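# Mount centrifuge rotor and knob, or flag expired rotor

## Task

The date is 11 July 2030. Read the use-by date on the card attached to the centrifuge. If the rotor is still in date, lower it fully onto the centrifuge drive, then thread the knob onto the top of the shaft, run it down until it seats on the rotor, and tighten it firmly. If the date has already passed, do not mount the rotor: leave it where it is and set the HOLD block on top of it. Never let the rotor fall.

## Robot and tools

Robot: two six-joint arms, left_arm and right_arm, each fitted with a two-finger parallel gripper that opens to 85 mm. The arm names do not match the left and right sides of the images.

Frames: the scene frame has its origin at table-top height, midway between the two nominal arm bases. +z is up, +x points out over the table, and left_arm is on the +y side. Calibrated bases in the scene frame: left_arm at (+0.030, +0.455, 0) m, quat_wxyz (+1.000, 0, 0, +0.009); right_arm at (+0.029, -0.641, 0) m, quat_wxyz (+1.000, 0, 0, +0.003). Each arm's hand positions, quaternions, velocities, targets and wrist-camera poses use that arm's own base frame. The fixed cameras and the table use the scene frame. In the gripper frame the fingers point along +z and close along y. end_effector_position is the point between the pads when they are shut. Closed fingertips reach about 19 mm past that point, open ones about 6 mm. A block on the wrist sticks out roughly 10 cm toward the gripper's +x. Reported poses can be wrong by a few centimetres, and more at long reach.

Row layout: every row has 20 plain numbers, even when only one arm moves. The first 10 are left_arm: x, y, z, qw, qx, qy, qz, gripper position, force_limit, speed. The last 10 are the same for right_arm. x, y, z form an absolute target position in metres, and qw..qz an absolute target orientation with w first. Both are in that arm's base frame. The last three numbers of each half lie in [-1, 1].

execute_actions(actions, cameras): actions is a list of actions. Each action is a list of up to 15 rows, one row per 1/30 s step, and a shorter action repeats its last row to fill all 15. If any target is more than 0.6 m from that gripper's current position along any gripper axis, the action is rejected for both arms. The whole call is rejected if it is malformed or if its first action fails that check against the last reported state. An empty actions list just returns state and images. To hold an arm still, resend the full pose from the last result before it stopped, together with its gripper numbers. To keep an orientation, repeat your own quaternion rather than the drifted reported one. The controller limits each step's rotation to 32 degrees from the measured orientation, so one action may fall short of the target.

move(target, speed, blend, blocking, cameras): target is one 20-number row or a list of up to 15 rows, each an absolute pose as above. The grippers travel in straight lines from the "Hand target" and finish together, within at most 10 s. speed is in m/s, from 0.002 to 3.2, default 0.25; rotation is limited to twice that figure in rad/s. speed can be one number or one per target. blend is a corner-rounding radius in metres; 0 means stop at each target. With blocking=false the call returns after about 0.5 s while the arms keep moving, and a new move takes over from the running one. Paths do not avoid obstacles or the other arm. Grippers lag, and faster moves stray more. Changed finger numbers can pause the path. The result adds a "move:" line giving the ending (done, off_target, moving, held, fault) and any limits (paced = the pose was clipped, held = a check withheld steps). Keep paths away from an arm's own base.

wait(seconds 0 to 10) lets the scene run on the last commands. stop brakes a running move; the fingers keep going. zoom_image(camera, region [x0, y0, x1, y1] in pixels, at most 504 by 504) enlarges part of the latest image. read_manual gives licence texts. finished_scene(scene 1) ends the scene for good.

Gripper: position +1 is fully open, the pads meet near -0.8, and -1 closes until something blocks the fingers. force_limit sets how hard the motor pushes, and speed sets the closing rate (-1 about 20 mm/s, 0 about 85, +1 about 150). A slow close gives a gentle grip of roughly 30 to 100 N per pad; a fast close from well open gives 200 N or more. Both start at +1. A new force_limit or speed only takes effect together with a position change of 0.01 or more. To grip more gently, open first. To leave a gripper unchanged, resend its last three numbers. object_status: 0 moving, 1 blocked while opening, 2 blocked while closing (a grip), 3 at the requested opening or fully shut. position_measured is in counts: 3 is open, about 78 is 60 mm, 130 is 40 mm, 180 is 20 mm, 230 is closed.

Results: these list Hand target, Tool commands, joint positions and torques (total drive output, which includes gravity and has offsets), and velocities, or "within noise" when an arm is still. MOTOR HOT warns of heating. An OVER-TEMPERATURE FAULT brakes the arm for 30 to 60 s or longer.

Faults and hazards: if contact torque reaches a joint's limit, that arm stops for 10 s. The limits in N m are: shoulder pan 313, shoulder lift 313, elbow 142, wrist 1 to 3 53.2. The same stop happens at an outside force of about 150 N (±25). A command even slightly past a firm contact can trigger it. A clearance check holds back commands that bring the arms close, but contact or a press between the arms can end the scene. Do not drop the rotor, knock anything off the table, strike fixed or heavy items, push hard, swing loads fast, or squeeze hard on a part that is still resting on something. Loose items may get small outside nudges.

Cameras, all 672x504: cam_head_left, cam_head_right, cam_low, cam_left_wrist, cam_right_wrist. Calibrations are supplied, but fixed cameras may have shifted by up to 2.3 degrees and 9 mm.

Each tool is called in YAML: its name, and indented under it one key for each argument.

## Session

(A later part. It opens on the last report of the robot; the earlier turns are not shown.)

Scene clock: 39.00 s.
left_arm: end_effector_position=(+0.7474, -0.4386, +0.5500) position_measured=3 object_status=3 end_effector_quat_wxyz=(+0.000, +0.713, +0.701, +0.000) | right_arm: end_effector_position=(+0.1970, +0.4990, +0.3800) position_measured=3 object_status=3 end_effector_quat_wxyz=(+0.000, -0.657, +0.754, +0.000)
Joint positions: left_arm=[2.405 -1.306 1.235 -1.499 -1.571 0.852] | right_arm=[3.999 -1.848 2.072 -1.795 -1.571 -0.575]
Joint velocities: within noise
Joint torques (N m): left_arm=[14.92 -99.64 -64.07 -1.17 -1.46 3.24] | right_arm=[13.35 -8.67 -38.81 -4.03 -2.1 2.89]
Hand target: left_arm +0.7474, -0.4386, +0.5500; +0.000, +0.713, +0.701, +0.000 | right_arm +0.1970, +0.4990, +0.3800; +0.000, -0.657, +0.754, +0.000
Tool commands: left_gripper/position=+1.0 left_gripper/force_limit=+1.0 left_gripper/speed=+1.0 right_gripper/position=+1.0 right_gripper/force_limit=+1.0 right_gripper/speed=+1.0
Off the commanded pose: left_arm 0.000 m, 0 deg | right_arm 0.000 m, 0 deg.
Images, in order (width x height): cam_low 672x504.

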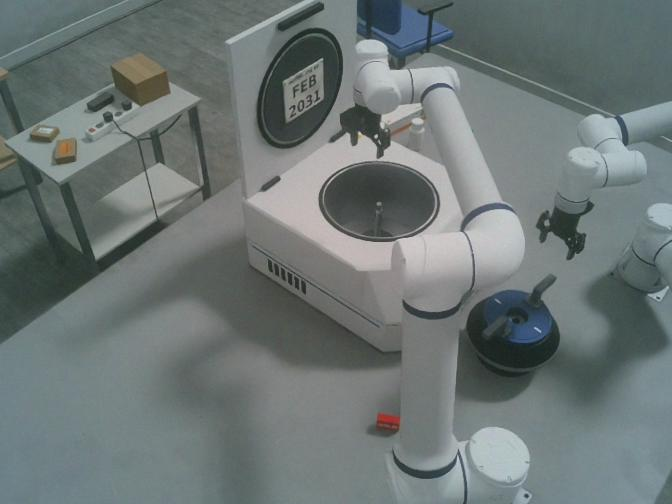

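move:
  target: [0.7474, -0.4386, 0.55, 0, 0.7134, 0.7007, 0, 1, 1, 1, 0.197, 0.499, 0.29, 0, -0.6567, 0.7541, 0, 1, 1, 1]
  cameras: ["cam_right_wrist"]
  speed: 0.2

zoom_image:
  camera: "cam_right_wrist"
  region: [200, 100, 540, 420]

Scene clock: 40.30 s.
left_arm: end_effector_position=(+0.7474, -0.4386, +0.5500) position_measured=3 object_status=3 end_effector_quat_wxyz=(+0.000, +0.713, +0.701, +0.000) | right_arm: end_effector_position=(+0.1970, +0.4990, +0.2901) position_measured=3 object_status=3 end_effector_quat_wxyz=(+0.000, -0.657, +0.754, +0.000)
Joint positions: left_arm=[2.405 -1.306 1.235 -1.499 -1.571 0.852] | right_arm=[3.999 -1.795 2.2 -1.976 -1.571 -0.575]
Joint torques (N m): left_arm=[14.69 -99.11 -64.04 -1.51 -1.48 3.25] | right_arm=[9.5 -10.21 -34.22 -3.55 -1.72 0.93]
Hand target: left_arm +0.7474, -0.4386, +0.5500; +0.000, +0.713, +0.701, +0.000 | right_arm +0.1970, +0.4990, +0.2900; +0.000, -0.657, +0.754, +0.000
Off the commanded pose: left_arm 0.000 m, 0 deg | right_arm 0.000 m, 0 deg.
move: done
camera_calibration:
cam_right_wrist: T_world_to_cam=[[-0.988702, 0.149889, 0.00122273, 0.129503], [0.141816, 0.932747, 0.331469, -0.568059], [0.0485429, 0.327897, -0.943465, 0.226854], [0, 0, 0, 1]] pos_world=[0.197588, 0.43606, 0.402164]
Images, in order (width x height): cam_right_wrist 672x504.

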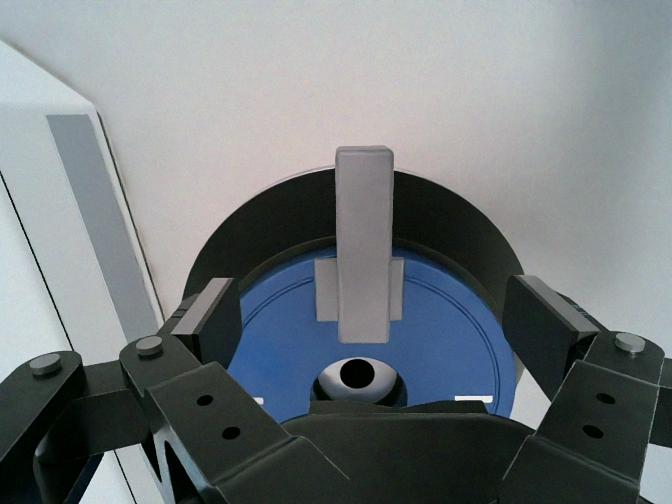

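Scaled by 1.482.

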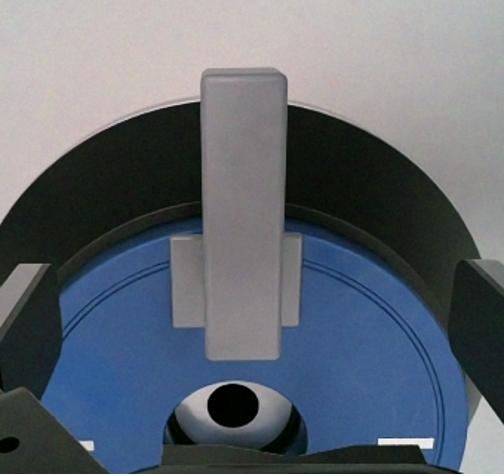

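move:
  target:
    - [0.45, -0.34, 0.5, 0, 0.740, 0.6726, 0, 0, 1, 0, 0.1963, 0.4987, 0.27, 0, -0.6567, 0.7541, 0, 0, 1, 0]
    - [0.2181, -0.3617, 0.29, 0, 0.7580, 0.6522, 0, 0, 1, 0, 0.1963, 0.4987, 0.27, 0, -0.6567, 0.7541, 0, 0, 1, 0]
  cameras: ["cam_left_wrist", "cam_right_wrist", "cam_head_left"]
  speed: [0.4, 0.3]
  blend: 0.05

zoom_image:
  camera: "cam_left_wrist"
  region: [200, 100, 540, 420]

zoom_image:
  camera: "cam_right_wrist"
  region: [200, 100, 540, 420]

Scene clock: 44.10 s.
left_arm: end_effector_position=(+0.2182, -0.3617, +0.2901) position_measured=129 object_status=3 end_effector_quat_wxyz=(+0.000, +0.758, +0.652, +0.000) | right_arm: end_effector_position=(+0.1963, +0.4987, +0.2700) position_measured=129 object_status=3 end_effector_quat_wxyz=(+0.000, -0.657, +0.754, +0.000)
Joint positions: left_arm=[1.68 -2.041 2.35 -1.879 -1.571 0.259] | right_arm=[4 -1.779 2.226 -2.018 -1.571 -0.575]
Joint torques (N m): left_arm=[-14.37 -37.05 -42.59 -9.88 1.51 -1.98] | right_arm=[13.4 -8.66 -34.78 -3.76 -0.11 3.16]
Hand target: left_arm +0.2181, -0.3617, +0.2900; +0.000, +0.758, +0.652, +0.000 | right_arm +0.1963, +0.4987, +0.2700; +0.000, -0.657, +0.754, +0.000
Off the commanded pose: left_arm 0.000 m, 0 deg | right_arm 0.000 m, 0 deg.
move: done
camera_calibration:
cam_left_wrist: T_world_to_cam=[[0.989163, -0.145598, -0.018922, -0.250989], [-0.130497, -0.93091, 0.341142, -0.390518], [-0.0672841, -0.334975, -0.939821, 0.291681], [0, 0, 0, 1]] pos_world=[0.216933, -0.302374, 0.402601]
cam_right_wrist: T_world_to_cam=[[-0.988688, 0.149981, 0.00125504, 0.128825], [0.141913, 0.932732, 0.33147, -0.561031], [0.0485436, 0.327899, -0.943465, 0.208022], [0, 0, 0, 1]] pos_world=[0.196887, 0.43576, 0.382064]
Images, in order (width x height): cam_head_left 672x504, cam_left_wrist 672x504, cam_right_wrist 672x504.

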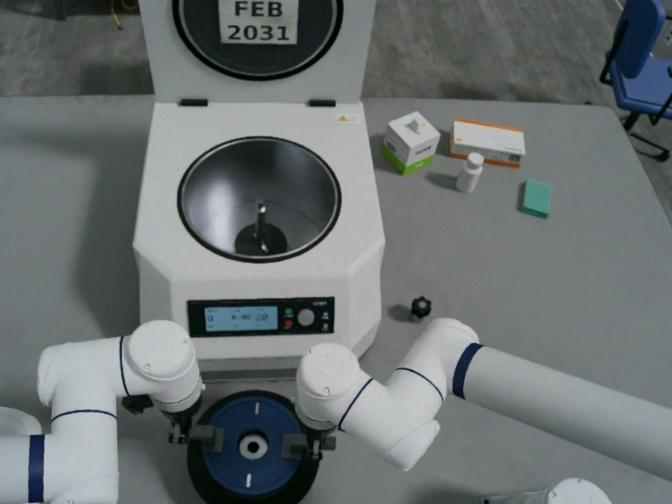

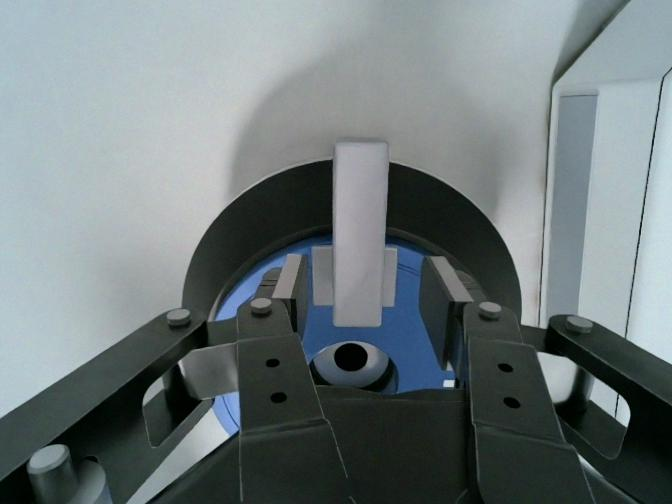

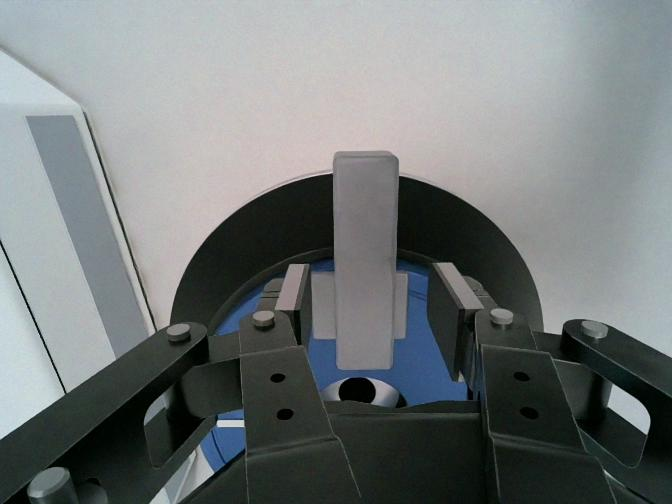

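Scaled by 1.482.

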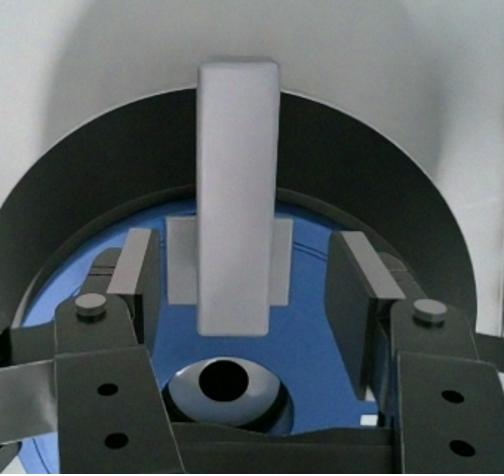

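Scaled by 1.482.

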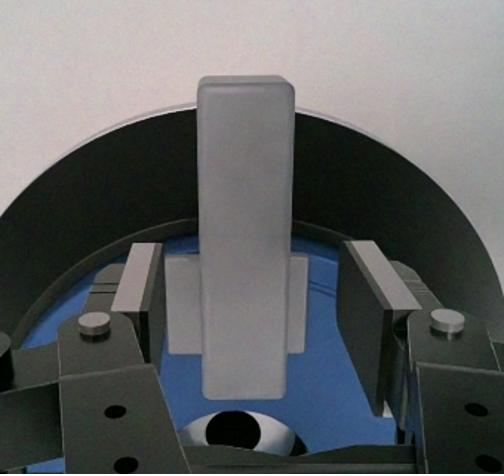

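move:
  target: [0.2190, -0.362, 0.225, 0, 0.7547, 0.6561, 0, 0, 1, 0, 0.1963, 0.4987, 0.225, 0, -0.6607, 0.7507, 0, 0, 1, 0]
  cameras: ["cam_left_wrist", "cam_right_wrist", "cam_low"]
  speed: 0.12

zoom_image:
  camera: "cam_left_wrist"
  region: [200, 100, 540, 420]

zoom_image:
  camera: "cam_right_wrist"
  region: [200, 100, 540, 420]

Scene clock: 46.30 s.
left_arm: end_effector_position=(+0.2190, -0.3620, +0.2251) position_measured=129 object_status=3 end_effector_quat_wxyz=(+0.000, +0.755, +0.656, +0.000) | right_arm: end_effector_position=(+0.1963, +0.4987, +0.2251) position_measured=129 object_status=3 end_effector_quat_wxyz=(+0.000, -0.661, +0.751, +0.000)
Joint positions: left_arm=[1.682 -1.981 2.442 -2.032 -1.571 0.251] | right_arm=[4 -1.734 2.281 -2.118 -1.571 -0.585]
Joint torques (N m): left_arm=[15.13 3.91 -40.02 -9.78 -0.75 -2.05] | right_arm=[-2.18 -12.73 -32.12 -3.77 0.79 -3.03]
Hand target: left_arm +0.2190, -0.3620, +0.2250; +0.000, +0.755, +0.656, +0.000 | right_arm +0.1963, +0.4987, +0.2250; +0.000, -0.661, +0.751, +0.000
Off the commanded pose: left_arm 0.000 m, 0 deg | right_arm 0.000 m, 0 deg.
move: done
camera_calibration:
cam_left_wrist: T_world_to_cam=[[0.990606, -0.135443, -0.018852, -0.249737], [-0.120967, -0.932212, 0.341099, -0.371094], [-0.0637733, -0.335614, -0.939839, 0.229645], [0, 0, 0, 1]] pos_world=[0.217146, -0.302691, 0.337701]
cam_right_wrist: T_world_to_cam=[[-0.990207, 0.139602, 0.00129281, 0.134314], [0.132131, 0.934146, 0.331532, -0.544939], [0.0450749, 0.328456, -0.943443, 0.166065], [0, 0, 0, 1]] pos_world=[0.197517, 0.435757, 0.337164]
Images, in order (width x height): cam_low 672x504, cam_left_wrist 672x504, cam_right_wrist 672x504.

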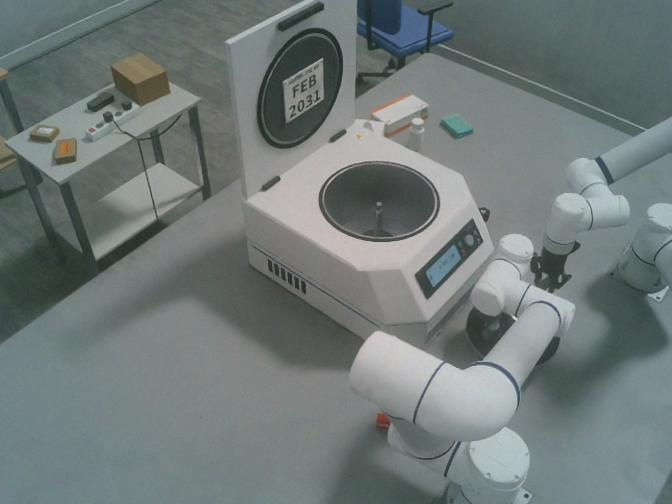

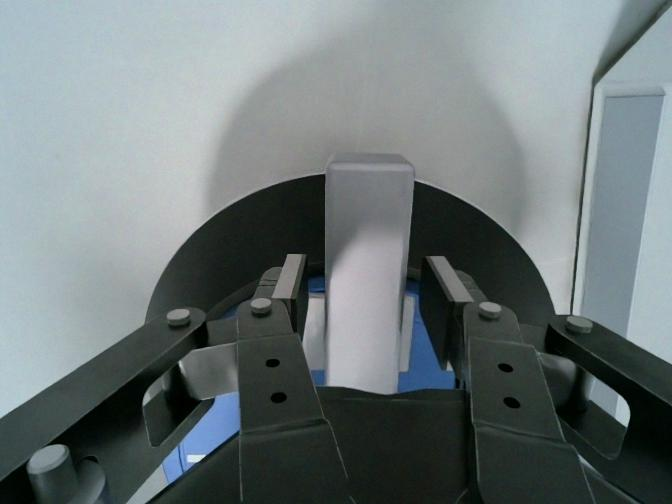

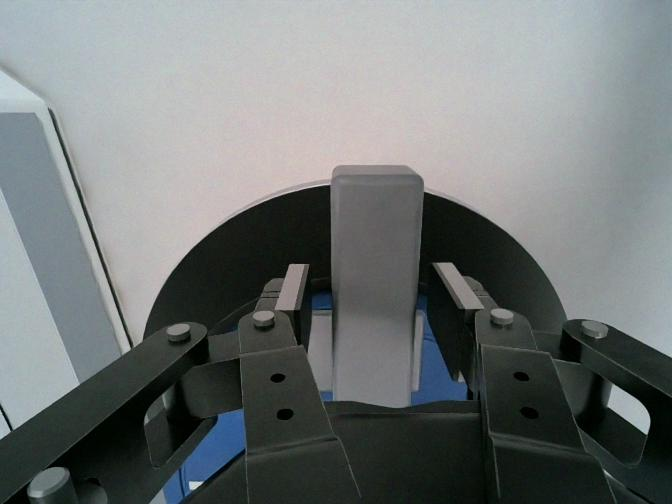

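Scaled by 1.482.

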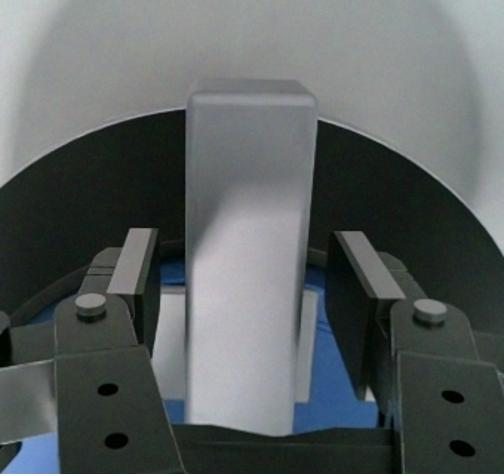

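Scaled by 1.482.

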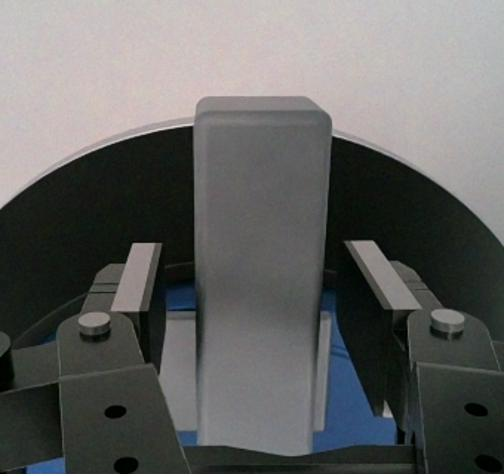

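move:
  target: [0.2193, -0.362, 0.214, 0, 0.7547, 0.6561, 0, 0, 1, 0, 0.1960, 0.4987, 0.214, 0, -0.6607, 0.7507, 0, 0, 1, 0]
  cameras: []
  speed: 0.05

move:
  target: [0.2193, -0.362, 0.214, 0, 0.7547, 0.6561, 0, -1, 0.3, -1, 0.1960, 0.4987, 0.214, 0, -0.6607, 0.7507, 0, -1, 0.3, -1]
  cameras: ["cam_left_wrist", "cam_right_wrist"]
  speed: 0.05

Scene clock: 47.53 s.
left_arm: end_effector_position=(+0.2193, -0.3620, +0.2141) position_measured=129 object_status=3 end_effector_quat_wxyz=(+0.000, +0.755, +0.656, +0.000) | right_arm: end_effector_position=(+0.1960, +0.4987, +0.2141) position_measured=129 object_status=3 end_effector_quat_wxyz=(+0.000, -0.661, +0.751, +0.000)
Joint positions: left_arm=[1.683 -1.968 2.457 -2.06 -1.571 0.251] | right_arm=[4 -1.722 2.294 -2.143 -1.571 -0.585]
Joint torques (N m): left_arm=[13.58 3.81 -39.49 -9.57 -0.77 3.23] | right_arm=[13.87 -10.12 -30.72 -4.17 1.22 2.47]
Hand target: left_arm +0.2193, -0.3620, +0.2140; +0.000, +0.755, +0.656, +0.000 | right_arm +0.1960, +0.4987, +0.2140; +0.000, -0.661, +0.751, +0.000
Off the commanded pose: left_arm 0.000 m, 0 deg | right_arm 0.000 m, 0 deg.
move: done
No camera images: "cameras" was empty.

Scene clock: 48.77 s.
left_arm: end_effector_position=(+0.2193, -0.3620, +0.2140) position_measured=172 object_status=0 end_effector_quat_wxyz=(+0.000, +0.755, +0.656, +0.000) | right_arm: end_effector_position=(+0.1960, +0.4987, +0.2140) position_measured=172 object_status=0 end_effector_quat_wxyz=(+0.000, -0.661, +0.751, +0.000)
Joint positions: left_arm=[1.683 -1.968 2.457 -2.06 -1.571 0.251] | right_arm=[4 -1.722 2.294 -2.143 -1.571 -0.585]
Joint torques (N m): left_arm=[14.95 4.78 -39.53 -9.12 5.74 1.54] | right_arm=[13.12 -10.91 -32.41 -1.87 1.45 0.98]
Hand target: left_arm +0.2193, -0.3620, +0.2140; +0.000, +0.755, +0.656, +0.000 | right_arm +0.1960, +0.4987, +0.2140; +0.000, -0.661, +0.751, +0.000
Off the commanded pose: left_arm 0.000 m, 0 deg | right_arm 0.000 m, 0 deg.
move: done
camera_calibration:
cam_left_wrist: T_world_to_cam=[[0.990599, -0.135477, -0.0189448, -0.250222], [-0.120967, -0.932208, 0.34111, -0.367274], [-0.0638729, -0.335612, -0.939833, 0.219253], [0, 0, 0, 1]] pos_world=[0.217446, -0.302691, 0.326601]
cam_right_wrist: T_world_to_cam=[[-0.990202, 0.139634, 0.00119924, 0.134047], [0.13213, 0.934141, 0.331545, -0.541221], [0.0451746, 0.328455, -0.943439, 0.155586], [0, 0, 0, 1]] pos_world=[0.197217, 0.435757, 0.326064]
Images, in order (width x height): cam_left_wrist 672x504, cam_right_wrist 672x504.

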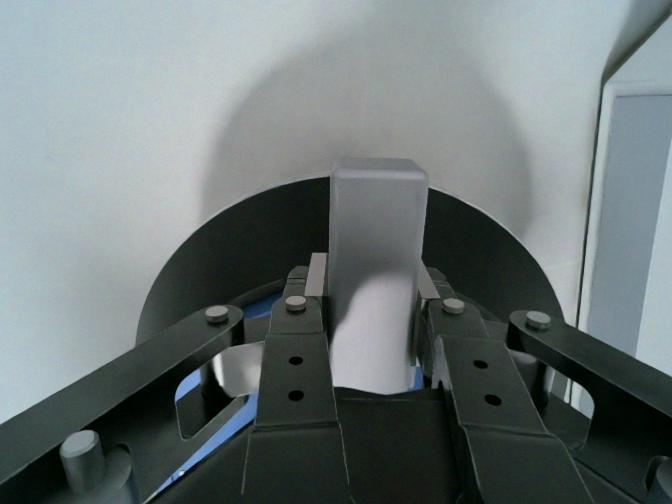

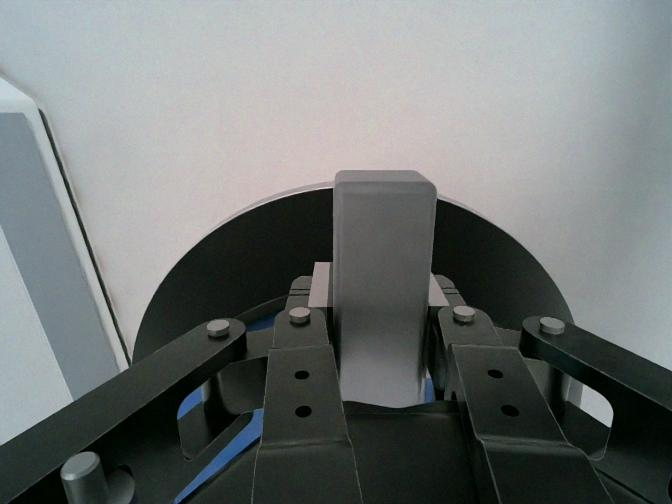

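wait:
  seconds: 0.5
  cameras: []

Scene clock: 49.33 s.
left_arm: end_effector_position=(+0.2193, -0.3620, +0.2140) position_measured=172 object_status=2 end_effector_quat_wxyz=(+0.000, +0.755, +0.656, +0.000) | right_arm: end_effector_position=(+0.1960, +0.4987, +0.2140) position_measured=172 object_status=2 end_effector_quat_wxyz=(+0.000, -0.661, +0.751, +0.000)
Joint positions: left_arm=[1.683 -1.968 2.457 -2.06 -1.571 0.251] | right_arm=[4 -1.722 2.294 -2.143 -1.571 -0.585]
Joint torques (N m): left_arm=[13.58 5.65 -39.53 -8.61 5.72 -0.28] | right_arm=[11.91 -9.85 -32.1 -1.74 1.15 -1.07]
Hand target: left_arm +0.2193, -0.3620, +0.2140; +0.000, +0.755, +0.656, +0.000 | right_arm +0.1960, +0.4987, +0.2140; +0.000, -0.661, +0.751, +0.000
Tool commands: left_gripper/position=-1.0 left_gripper/force_limit=+0.3 left_gripper/speed=-1.0 right_gripper/position=-1.0 right_gripper/force_limit=+0.3 right_gripper/speed=-1.0
Off the commanded pose: left_arm 0.000 m, 0 deg | right_arm 0.000 m, 0 deg.
wait: 0.50 s; at rest by 0.10 s
No camera images: "cameras" was empty.

move:
  target: [0.2193, -0.3620, 0.234, 0, 0.7547, 0.6561, 0, -1, 0.3, -1, 0.1960, 0.4987, 0.234, 0, -0.6607, 0.7507, 0, -1, 0.3, -1]
  speed: 0.03
  cameras: ["cam_head_left", "cam_low"]

Scene clock: 51.17 s.
left_arm: end_effector_position=(+0.2193, -0.3620, +0.2339) position_measured=172 object_status=2 end_effector_quat_wxyz=(+0.000, +0.755, +0.656, +0.000) | right_arm: end_effector_position=(+0.1960, +0.4987, +0.2339) position_measured=172 object_status=2 end_effector_quat_wxyz=(+0.000, -0.661, +0.751, +0.000)
Joint positions: left_arm=[1.683 -1.99 2.43 -2.011 -1.571 0.251] | right_arm=[4 -1.744 2.271 -2.098 -1.571 -0.585]
Joint torques (N m): left_arm=[21.99 -61.67 -75.43 -1.61 1.61 -0.64] | right_arm=[8.6 -40.81 -57.56 -0.7 -1.61 -3.46]
Hand target: left_arm +0.2193, -0.3620, +0.2340; +0.000, +0.755, +0.656, +0.000 | right_arm +0.1960, +0.4987, +0.2340; +0.000, -0.661, +0.751, +0.000
Off the commanded pose: left_arm 0.000 m, 0 deg | right_arm 0.000 m, 0 deg.
move: done
Images, in order (width x height): cam_head_left 672x504, cam_low 672x504.

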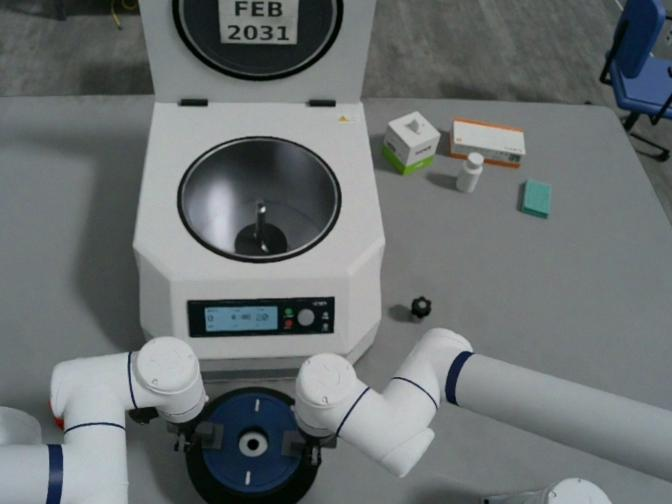

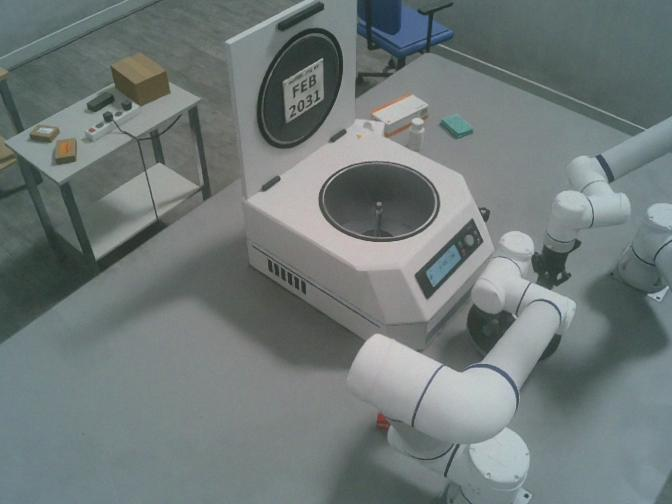

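move:
  target: [0.2193, -0.3620, 0.30, 0, 0.7547, 0.6561, 0, -1, 0.3, -1, 0.1960, 0.4987, 0.30, 0, -0.6607, 0.7507, 0, -1, 0.3, -1]
  speed: 0.06
  cameras: ["cam_head_left", "cam_left_wrist", "cam_right_wrist"]

Scene clock: 52.83 s.
left_arm: end_effector_position=(+0.2193, -0.3620, +0.2999) position_measured=172 object_status=2 end_effector_quat_wxyz=(+0.000, +0.755, +0.656, +0.000) | right_arm: end_effector_position=(+0.1960, +0.4987, +0.2999) position_measured=172 object_status=2 end_effector_quat_wxyz=(+0.000, -0.661, +0.751, +0.000)
Joint positions: left_arm=[1.683 -2.046 2.334 -1.859 -1.571 0.252] | right_arm=[4 -1.804 2.187 -1.955 -1.571 -0.585]
Joint torques (N m): left_arm=[-2.4 -60.71 -85.11 -4.8 2.24 -1.58] | right_arm=[5.12 -40.9 -65.31 -2.54 2.46 -0.89]
Hand target: left_arm +0.2193, -0.3620, +0.3000; +0.000, +0.755, +0.656, +0.000 | right_arm +0.1960, +0.4987, +0.3000; +0.000, -0.661, +0.751, +0.000
Off the commanded pose: left_arm 0.000 m, 0 deg | right_arm 0.000 m, 0 deg.
move: done
camera_calibration:
cam_left_wrist: T_world_to_cam=[[0.990599, -0.135477, -0.0189448, -0.248595], [-0.120967, -0.932208, 0.34111, -0.396575], [-0.0638729, -0.335612, -0.939833, 0.299984], [0, 0, 0, 1]] pos_world=[0.217446, -0.302691, 0.412501]
cam_right_wrist: T_world_to_cam=[[-0.990219, 0.139515, 0.00124725, 0.13398], [0.132039, 0.93419, 0.331443, -0.569662], [0.0450761, 0.328366, -0.943475, 0.236701], [0, 0, 0, 1]] pos_world=[0.197217, 0.435756, 0.411965]
Images, in order (width x height): cam_head_left 672x504, cam_left_wrist 672x504, cam_right_wrist 672x504.

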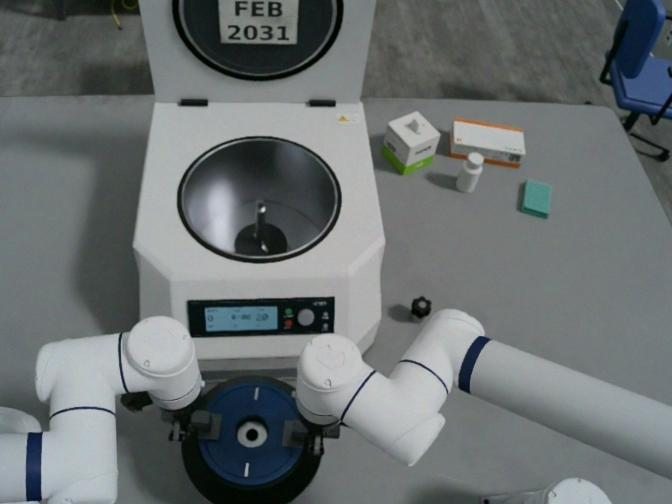

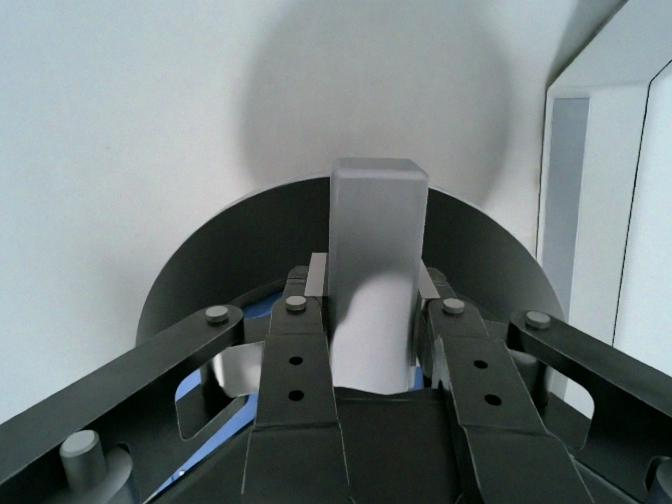

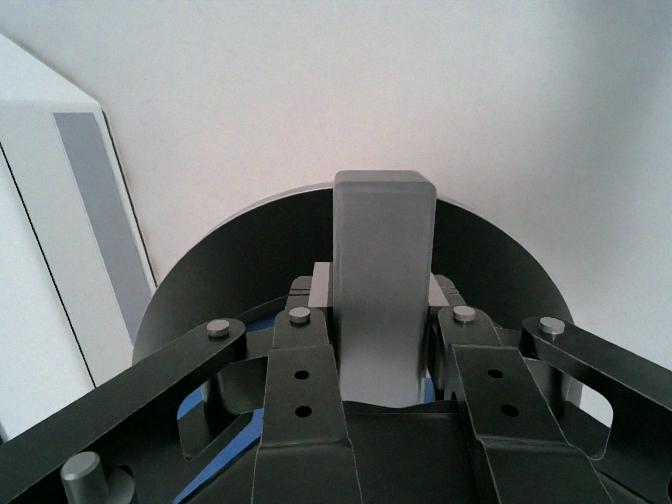

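move:
  target:
    - [0.2193, -0.3620, 0.57, 0, 0.7547, 0.6561, 0, -1, 0.3, -1, 0.1960, 0.4987, 0.57, 0, -0.6607, 0.7507, 0, -1, 0.3, -1]
    - [0.7640, -0.3929, 0.57, 0, 0.7547, 0.6561, 0, -1, 0.3, -1, 0.7410, 0.4732, 0.57, 0, -0.6607, 0.7507, 0, -1, 0.3, -1]
  speed: 0.18
  blend: [0.05, 0]
  cameras: ["cam_head_left", "cam_low"]

Scene clock: 59.70 s.
left_arm: end_effector_position=(+0.7639, -0.3928, +0.5700) position_measured=172 object_status=2 end_effector_quat_wxyz=(+0.000, +0.755, +0.656, +0.000) | right_arm: end_effector_position=(+0.7409, +0.4732, +0.5700) position_measured=172 object_status=2 end_effector_quat_wxyz=(+0.000, -0.661, +0.751, +0.000)
Joint positions: left_arm=[2.458 -1.317 1.213 -1.467 -1.571 1.027] | right_arm=[3.507 -1.281 1.166 -1.456 -1.571 -1.078]
Joint torques (N m): left_arm=[0.55 -139.64 -94.12 -10.95 -3.21 2.76] | right_arm=[6.7 -65.05 -74.39 -4.82 0.83 -4.39]
Hand target: left_arm +0.7640, -0.3929, +0.5700; +0.000, +0.755, +0.656, +0.000 | right_arm +0.7410, +0.4732, +0.5700; +0.000, -0.661, +0.751, +0.000
Off the commanded pose: left_arm 0.000 m, 0 deg | right_arm 0.000 m, 0 deg.
move: done
Images, in order (width x height): cam_head_left 672x504, cam_low 672x504.

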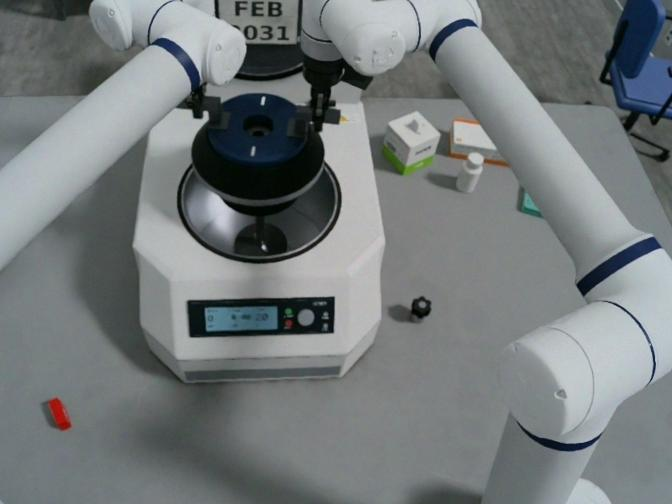

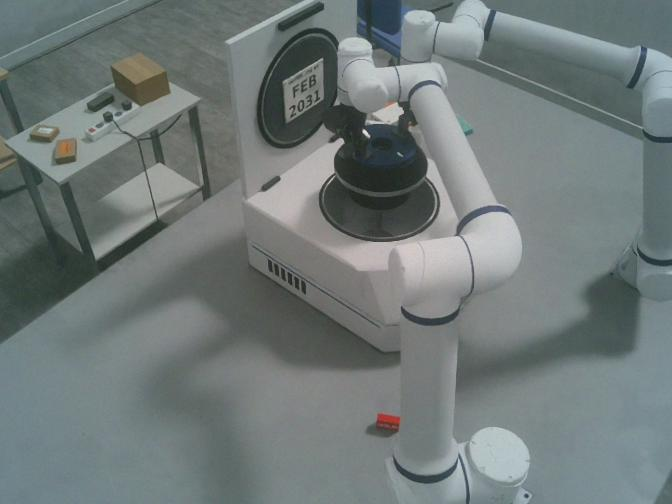

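zoom_image:
  camera: "cam_head_left"
  region: [170, 80, 350, 270]

zoom_image:
  camera: "cam_low"
  region: [300, 90, 470, 250]

Scaled by 2.653.

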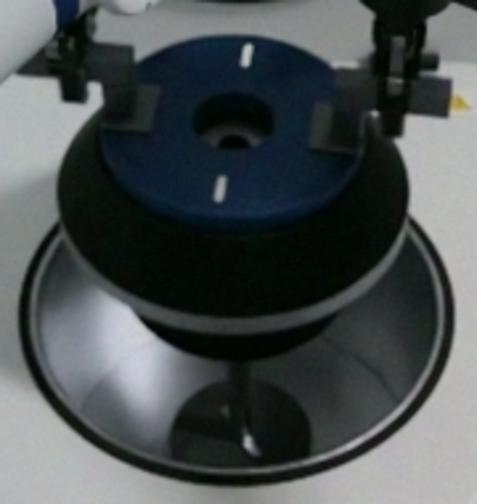

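Scaled by 2.965.

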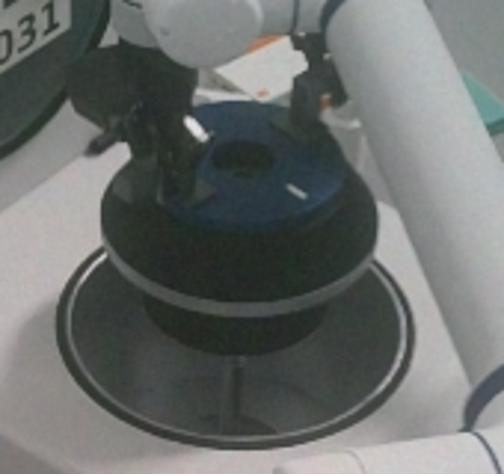

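zoom_image:
  camera: "cam_head_left"
  region: [220, 80, 300, 140]

zoom_image:
  camera: "cam_low"
  region: [340, 110, 420, 170]

Scaled by 6.300.

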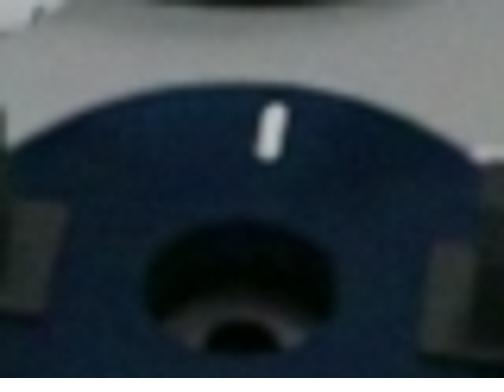

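Scaled by 6.300.

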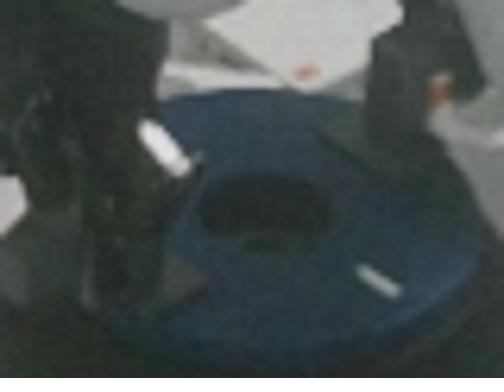

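zoom_image:
  camera: "cam_low"
  region: [340, 195, 420, 255]

zoom_image:
  camera: "cam_head_left"
  region: [220, 195, 300, 255]

Scaled by 6.300.

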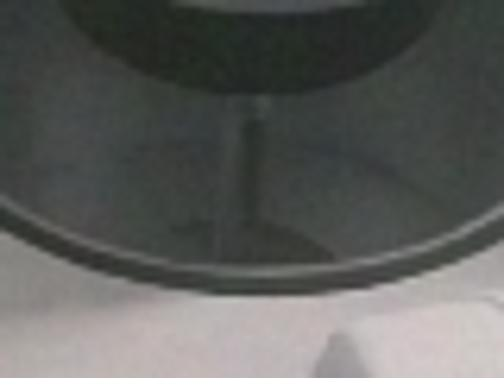

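Scaled by 6.300.

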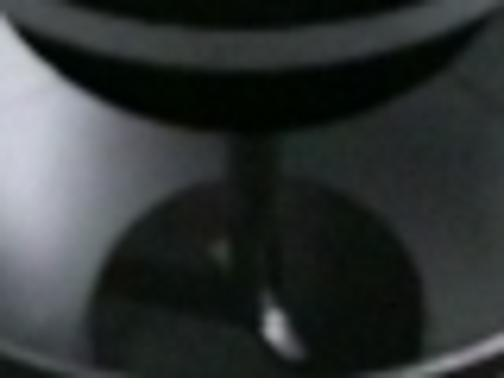

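execute_actions:
  actions: []

Scene clock: 64.03 s.
left_arm: end_effector_position=(+0.7640, -0.3929, +0.5700) position_measured=172 object_status=2 end_effector_quat_wxyz=(+0.000, +0.755, +0.656, +0.000) | right_arm: end_effector_position=(+0.7410, +0.4732, +0.5700) position_measured=172 object_status=2 end_effector_quat_wxyz=(+0.000, -0.661, +0.751, +0.000)
Joint positions: left_arm=[2.459 -1.317 1.212 -1.467 -1.571 1.027] | right_arm=[3.507 -1.281 1.166 -1.456 -1.571 -1.078]
Joint velocities: within noise
Joint torques (N m): left_arm=[-22.44 -140.14 -94.4 -12.59 -3.65 2.9] | right_arm=[22.86 -67.13 -76.32 -5.35 5.34 -3.83]
Hand target: left_arm +0.7640, -0.3929, +0.5700; +0.000, +0.755, +0.656, +0.000 | right_arm +0.7410, +0.4732, +0.5700; +0.000, -0.661, +0.751, +0.000
Tool commands: left_gripper/position=-1.0 left_gripper/force_limit=+0.3 left_gripper/speed=-1.0 right_gripper/position=-1.0 right_gripper/force_limit=+0.3 right_gripper/speed=-1.0
Off the commanded pose: left_arm 0.000 m, 0 deg | right_arm 0.000 m, 0 deg.
camera_calibration:
cam_left_wrist: T_world_to_cam=[[0.990606, -0.135443, -0.018852, -0.787301], [-0.120967, -0.932212, 0.341099, -0.451617], [-0.0637733, -0.335614, -0.939839, 0.578181], [0, 0, 0, 1]] pos_world=[0.762146, -0.333591, 0.682601]
cam_right_wrist: T_world_to_cam=[[-0.99022, 0.139509, 0.00126044, 0.676864], [0.132033, 0.93416, 0.331531, -0.707368], [0.0450742, 0.328455, -0.943444, 0.475283], [0, 0, 0, 1]] pos_world=[0.742217, 0.410257, 0.682064]

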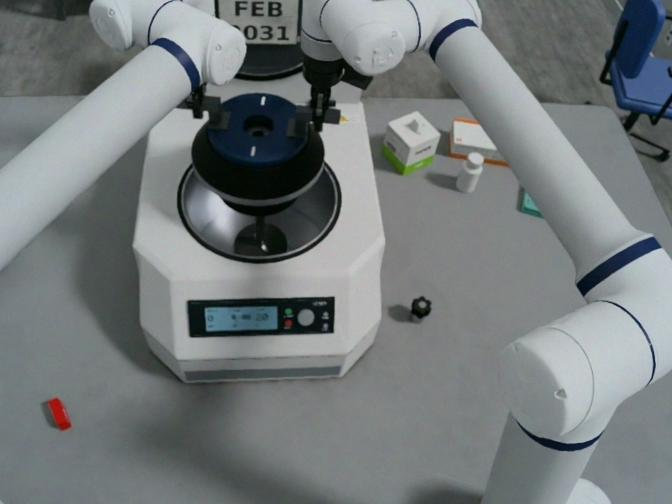

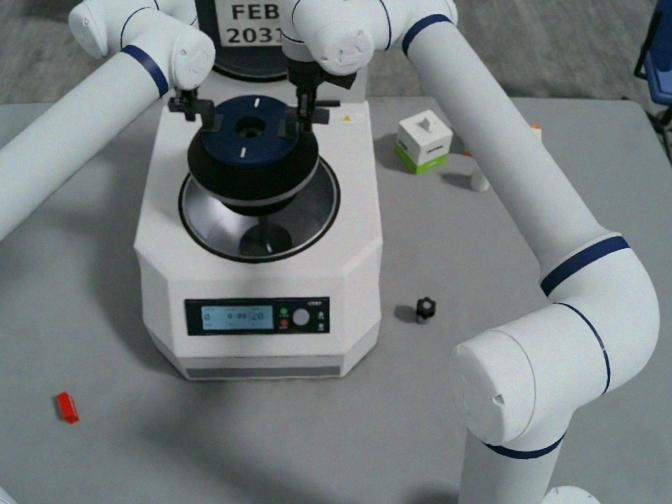

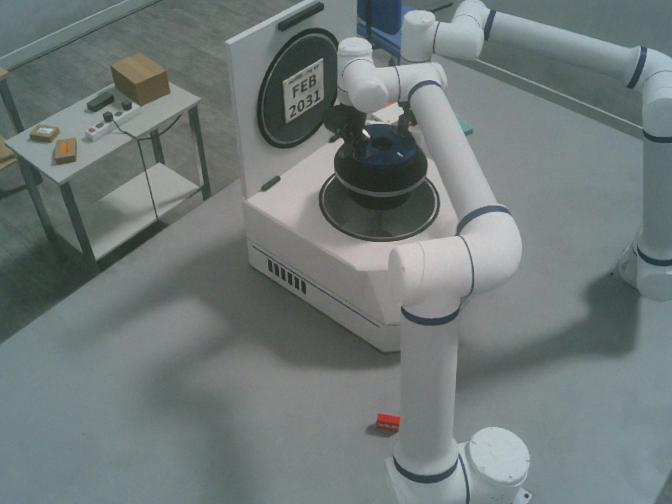

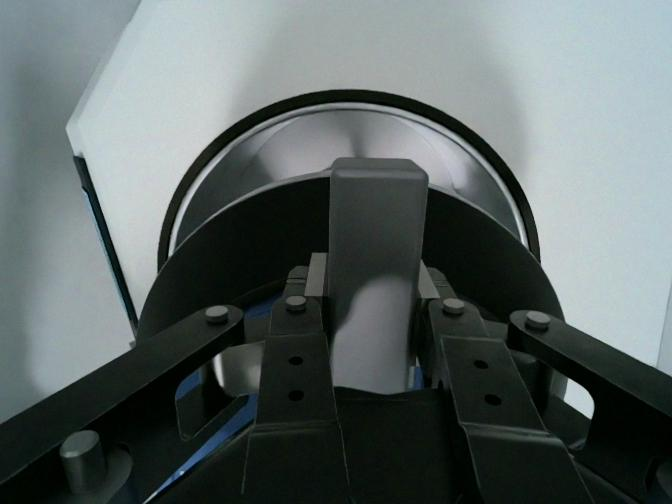

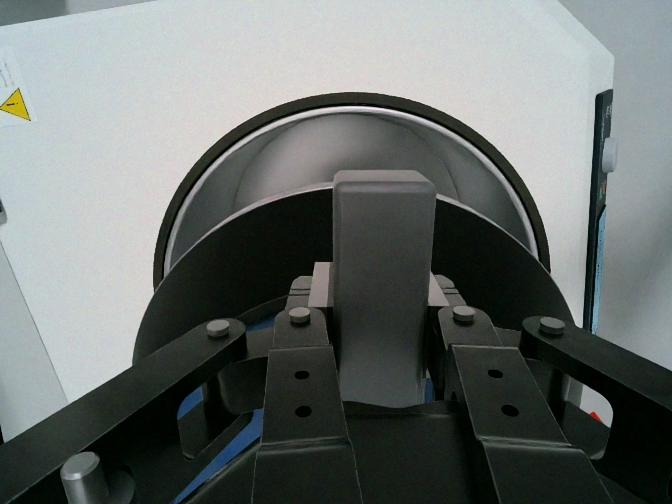

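zoom_image:
  camera: "cam_left_wrist"
  region: [120, 70, 360, 290]

zoom_image:
  camera: "cam_left_wrist"
  region: [340, 70, 580, 290]

Scaled by 2.100.

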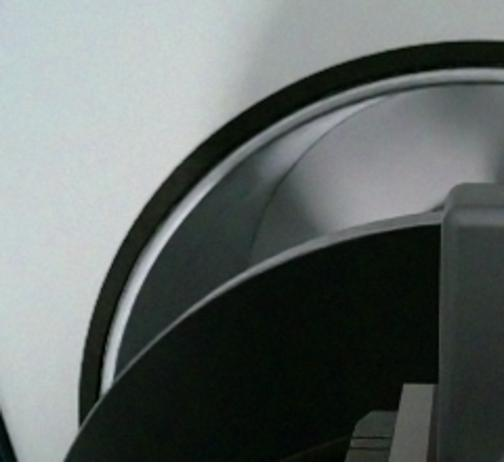

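Scaled by 2.100.

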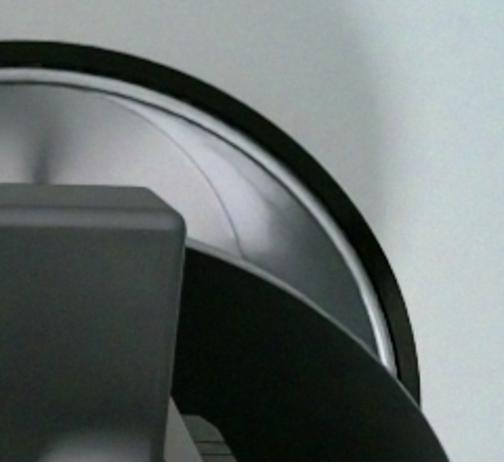

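zoom_image:
  camera: "cam_right_wrist"
  region: [120, 80, 360, 300]

zoom_image:
  camera: "cam_right_wrist"
  region: [360, 80, 600, 300]

Scaled by 2.100.

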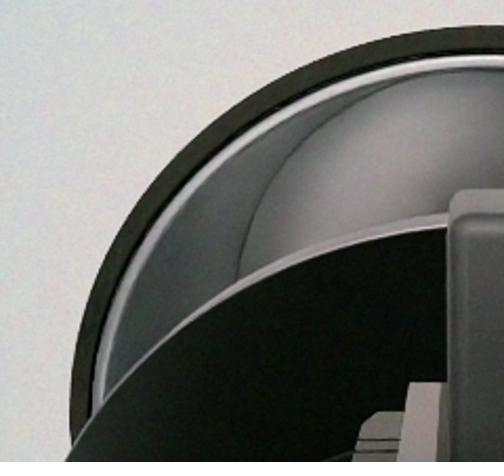

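Scaled by 2.100.

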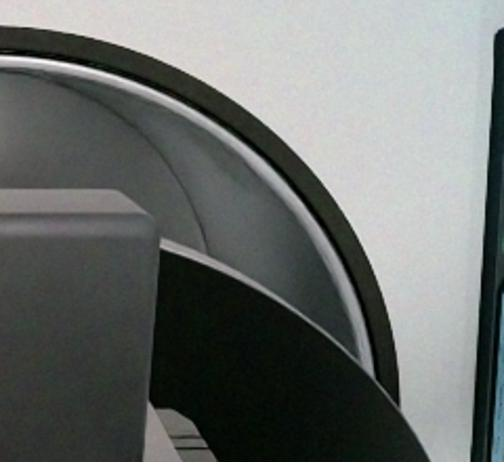

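zoom_image:
  camera: "cam_head_left"
  region: [170, 190, 350, 280]

zoom_image:
  camera: "cam_low"
  region: [300, 140, 460, 260]

Scaled by 2.800.

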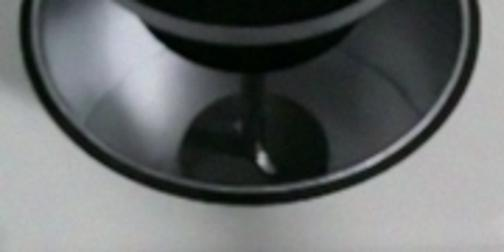

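Scaled by 3.150.

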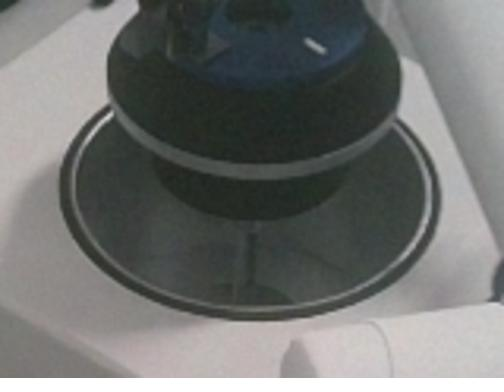

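zoom_image:
  camera: "cam_left_wrist"
  region: [140, 170, 260, 290]

zoom_image:
  camera: "cam_left_wrist"
  region: [440, 170, 560, 290]

zoom_image:
  camera: "cam_left_wrist"
  region: [280, 80, 460, 220]

Scaled by 4.200.

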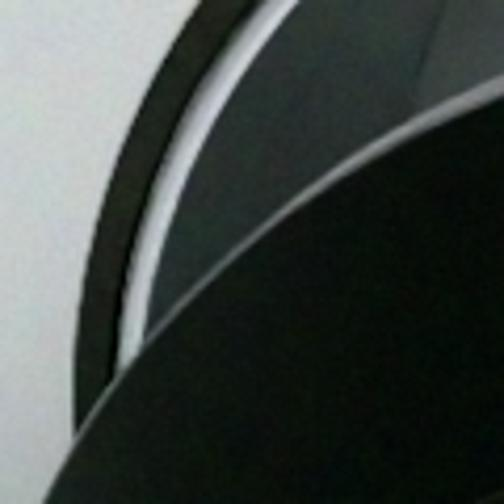

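Scaled by 4.200.

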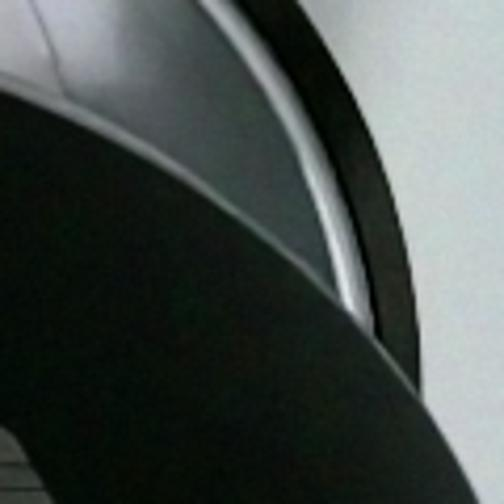

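Scaled by 2.800.

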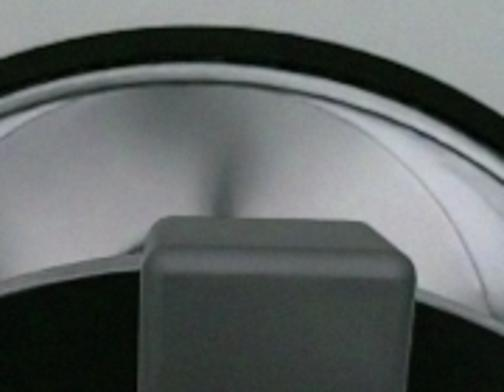

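zoom_image:
  camera: "cam_right_wrist"
  region: [140, 180, 260, 300]

zoom_image:
  camera: "cam_right_wrist"
  region: [460, 180, 580, 300]

zoom_image:
  camera: "cam_right_wrist"
  region: [280, 80, 460, 220]

Scaled by 4.200.

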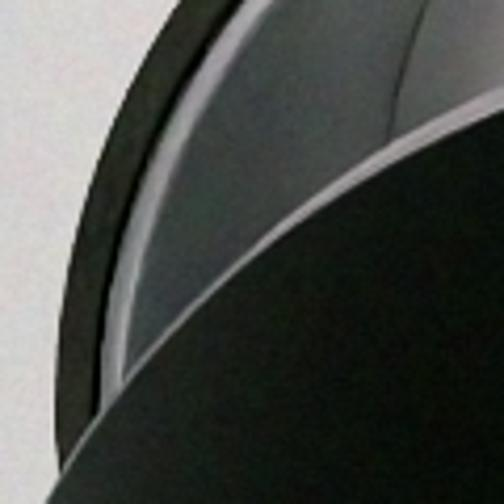

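Scaled by 4.200.

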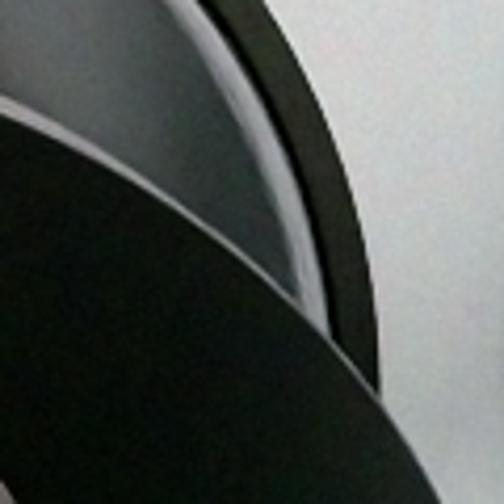

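Scaled by 2.800.

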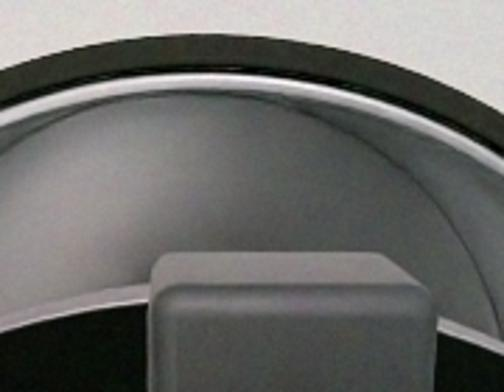

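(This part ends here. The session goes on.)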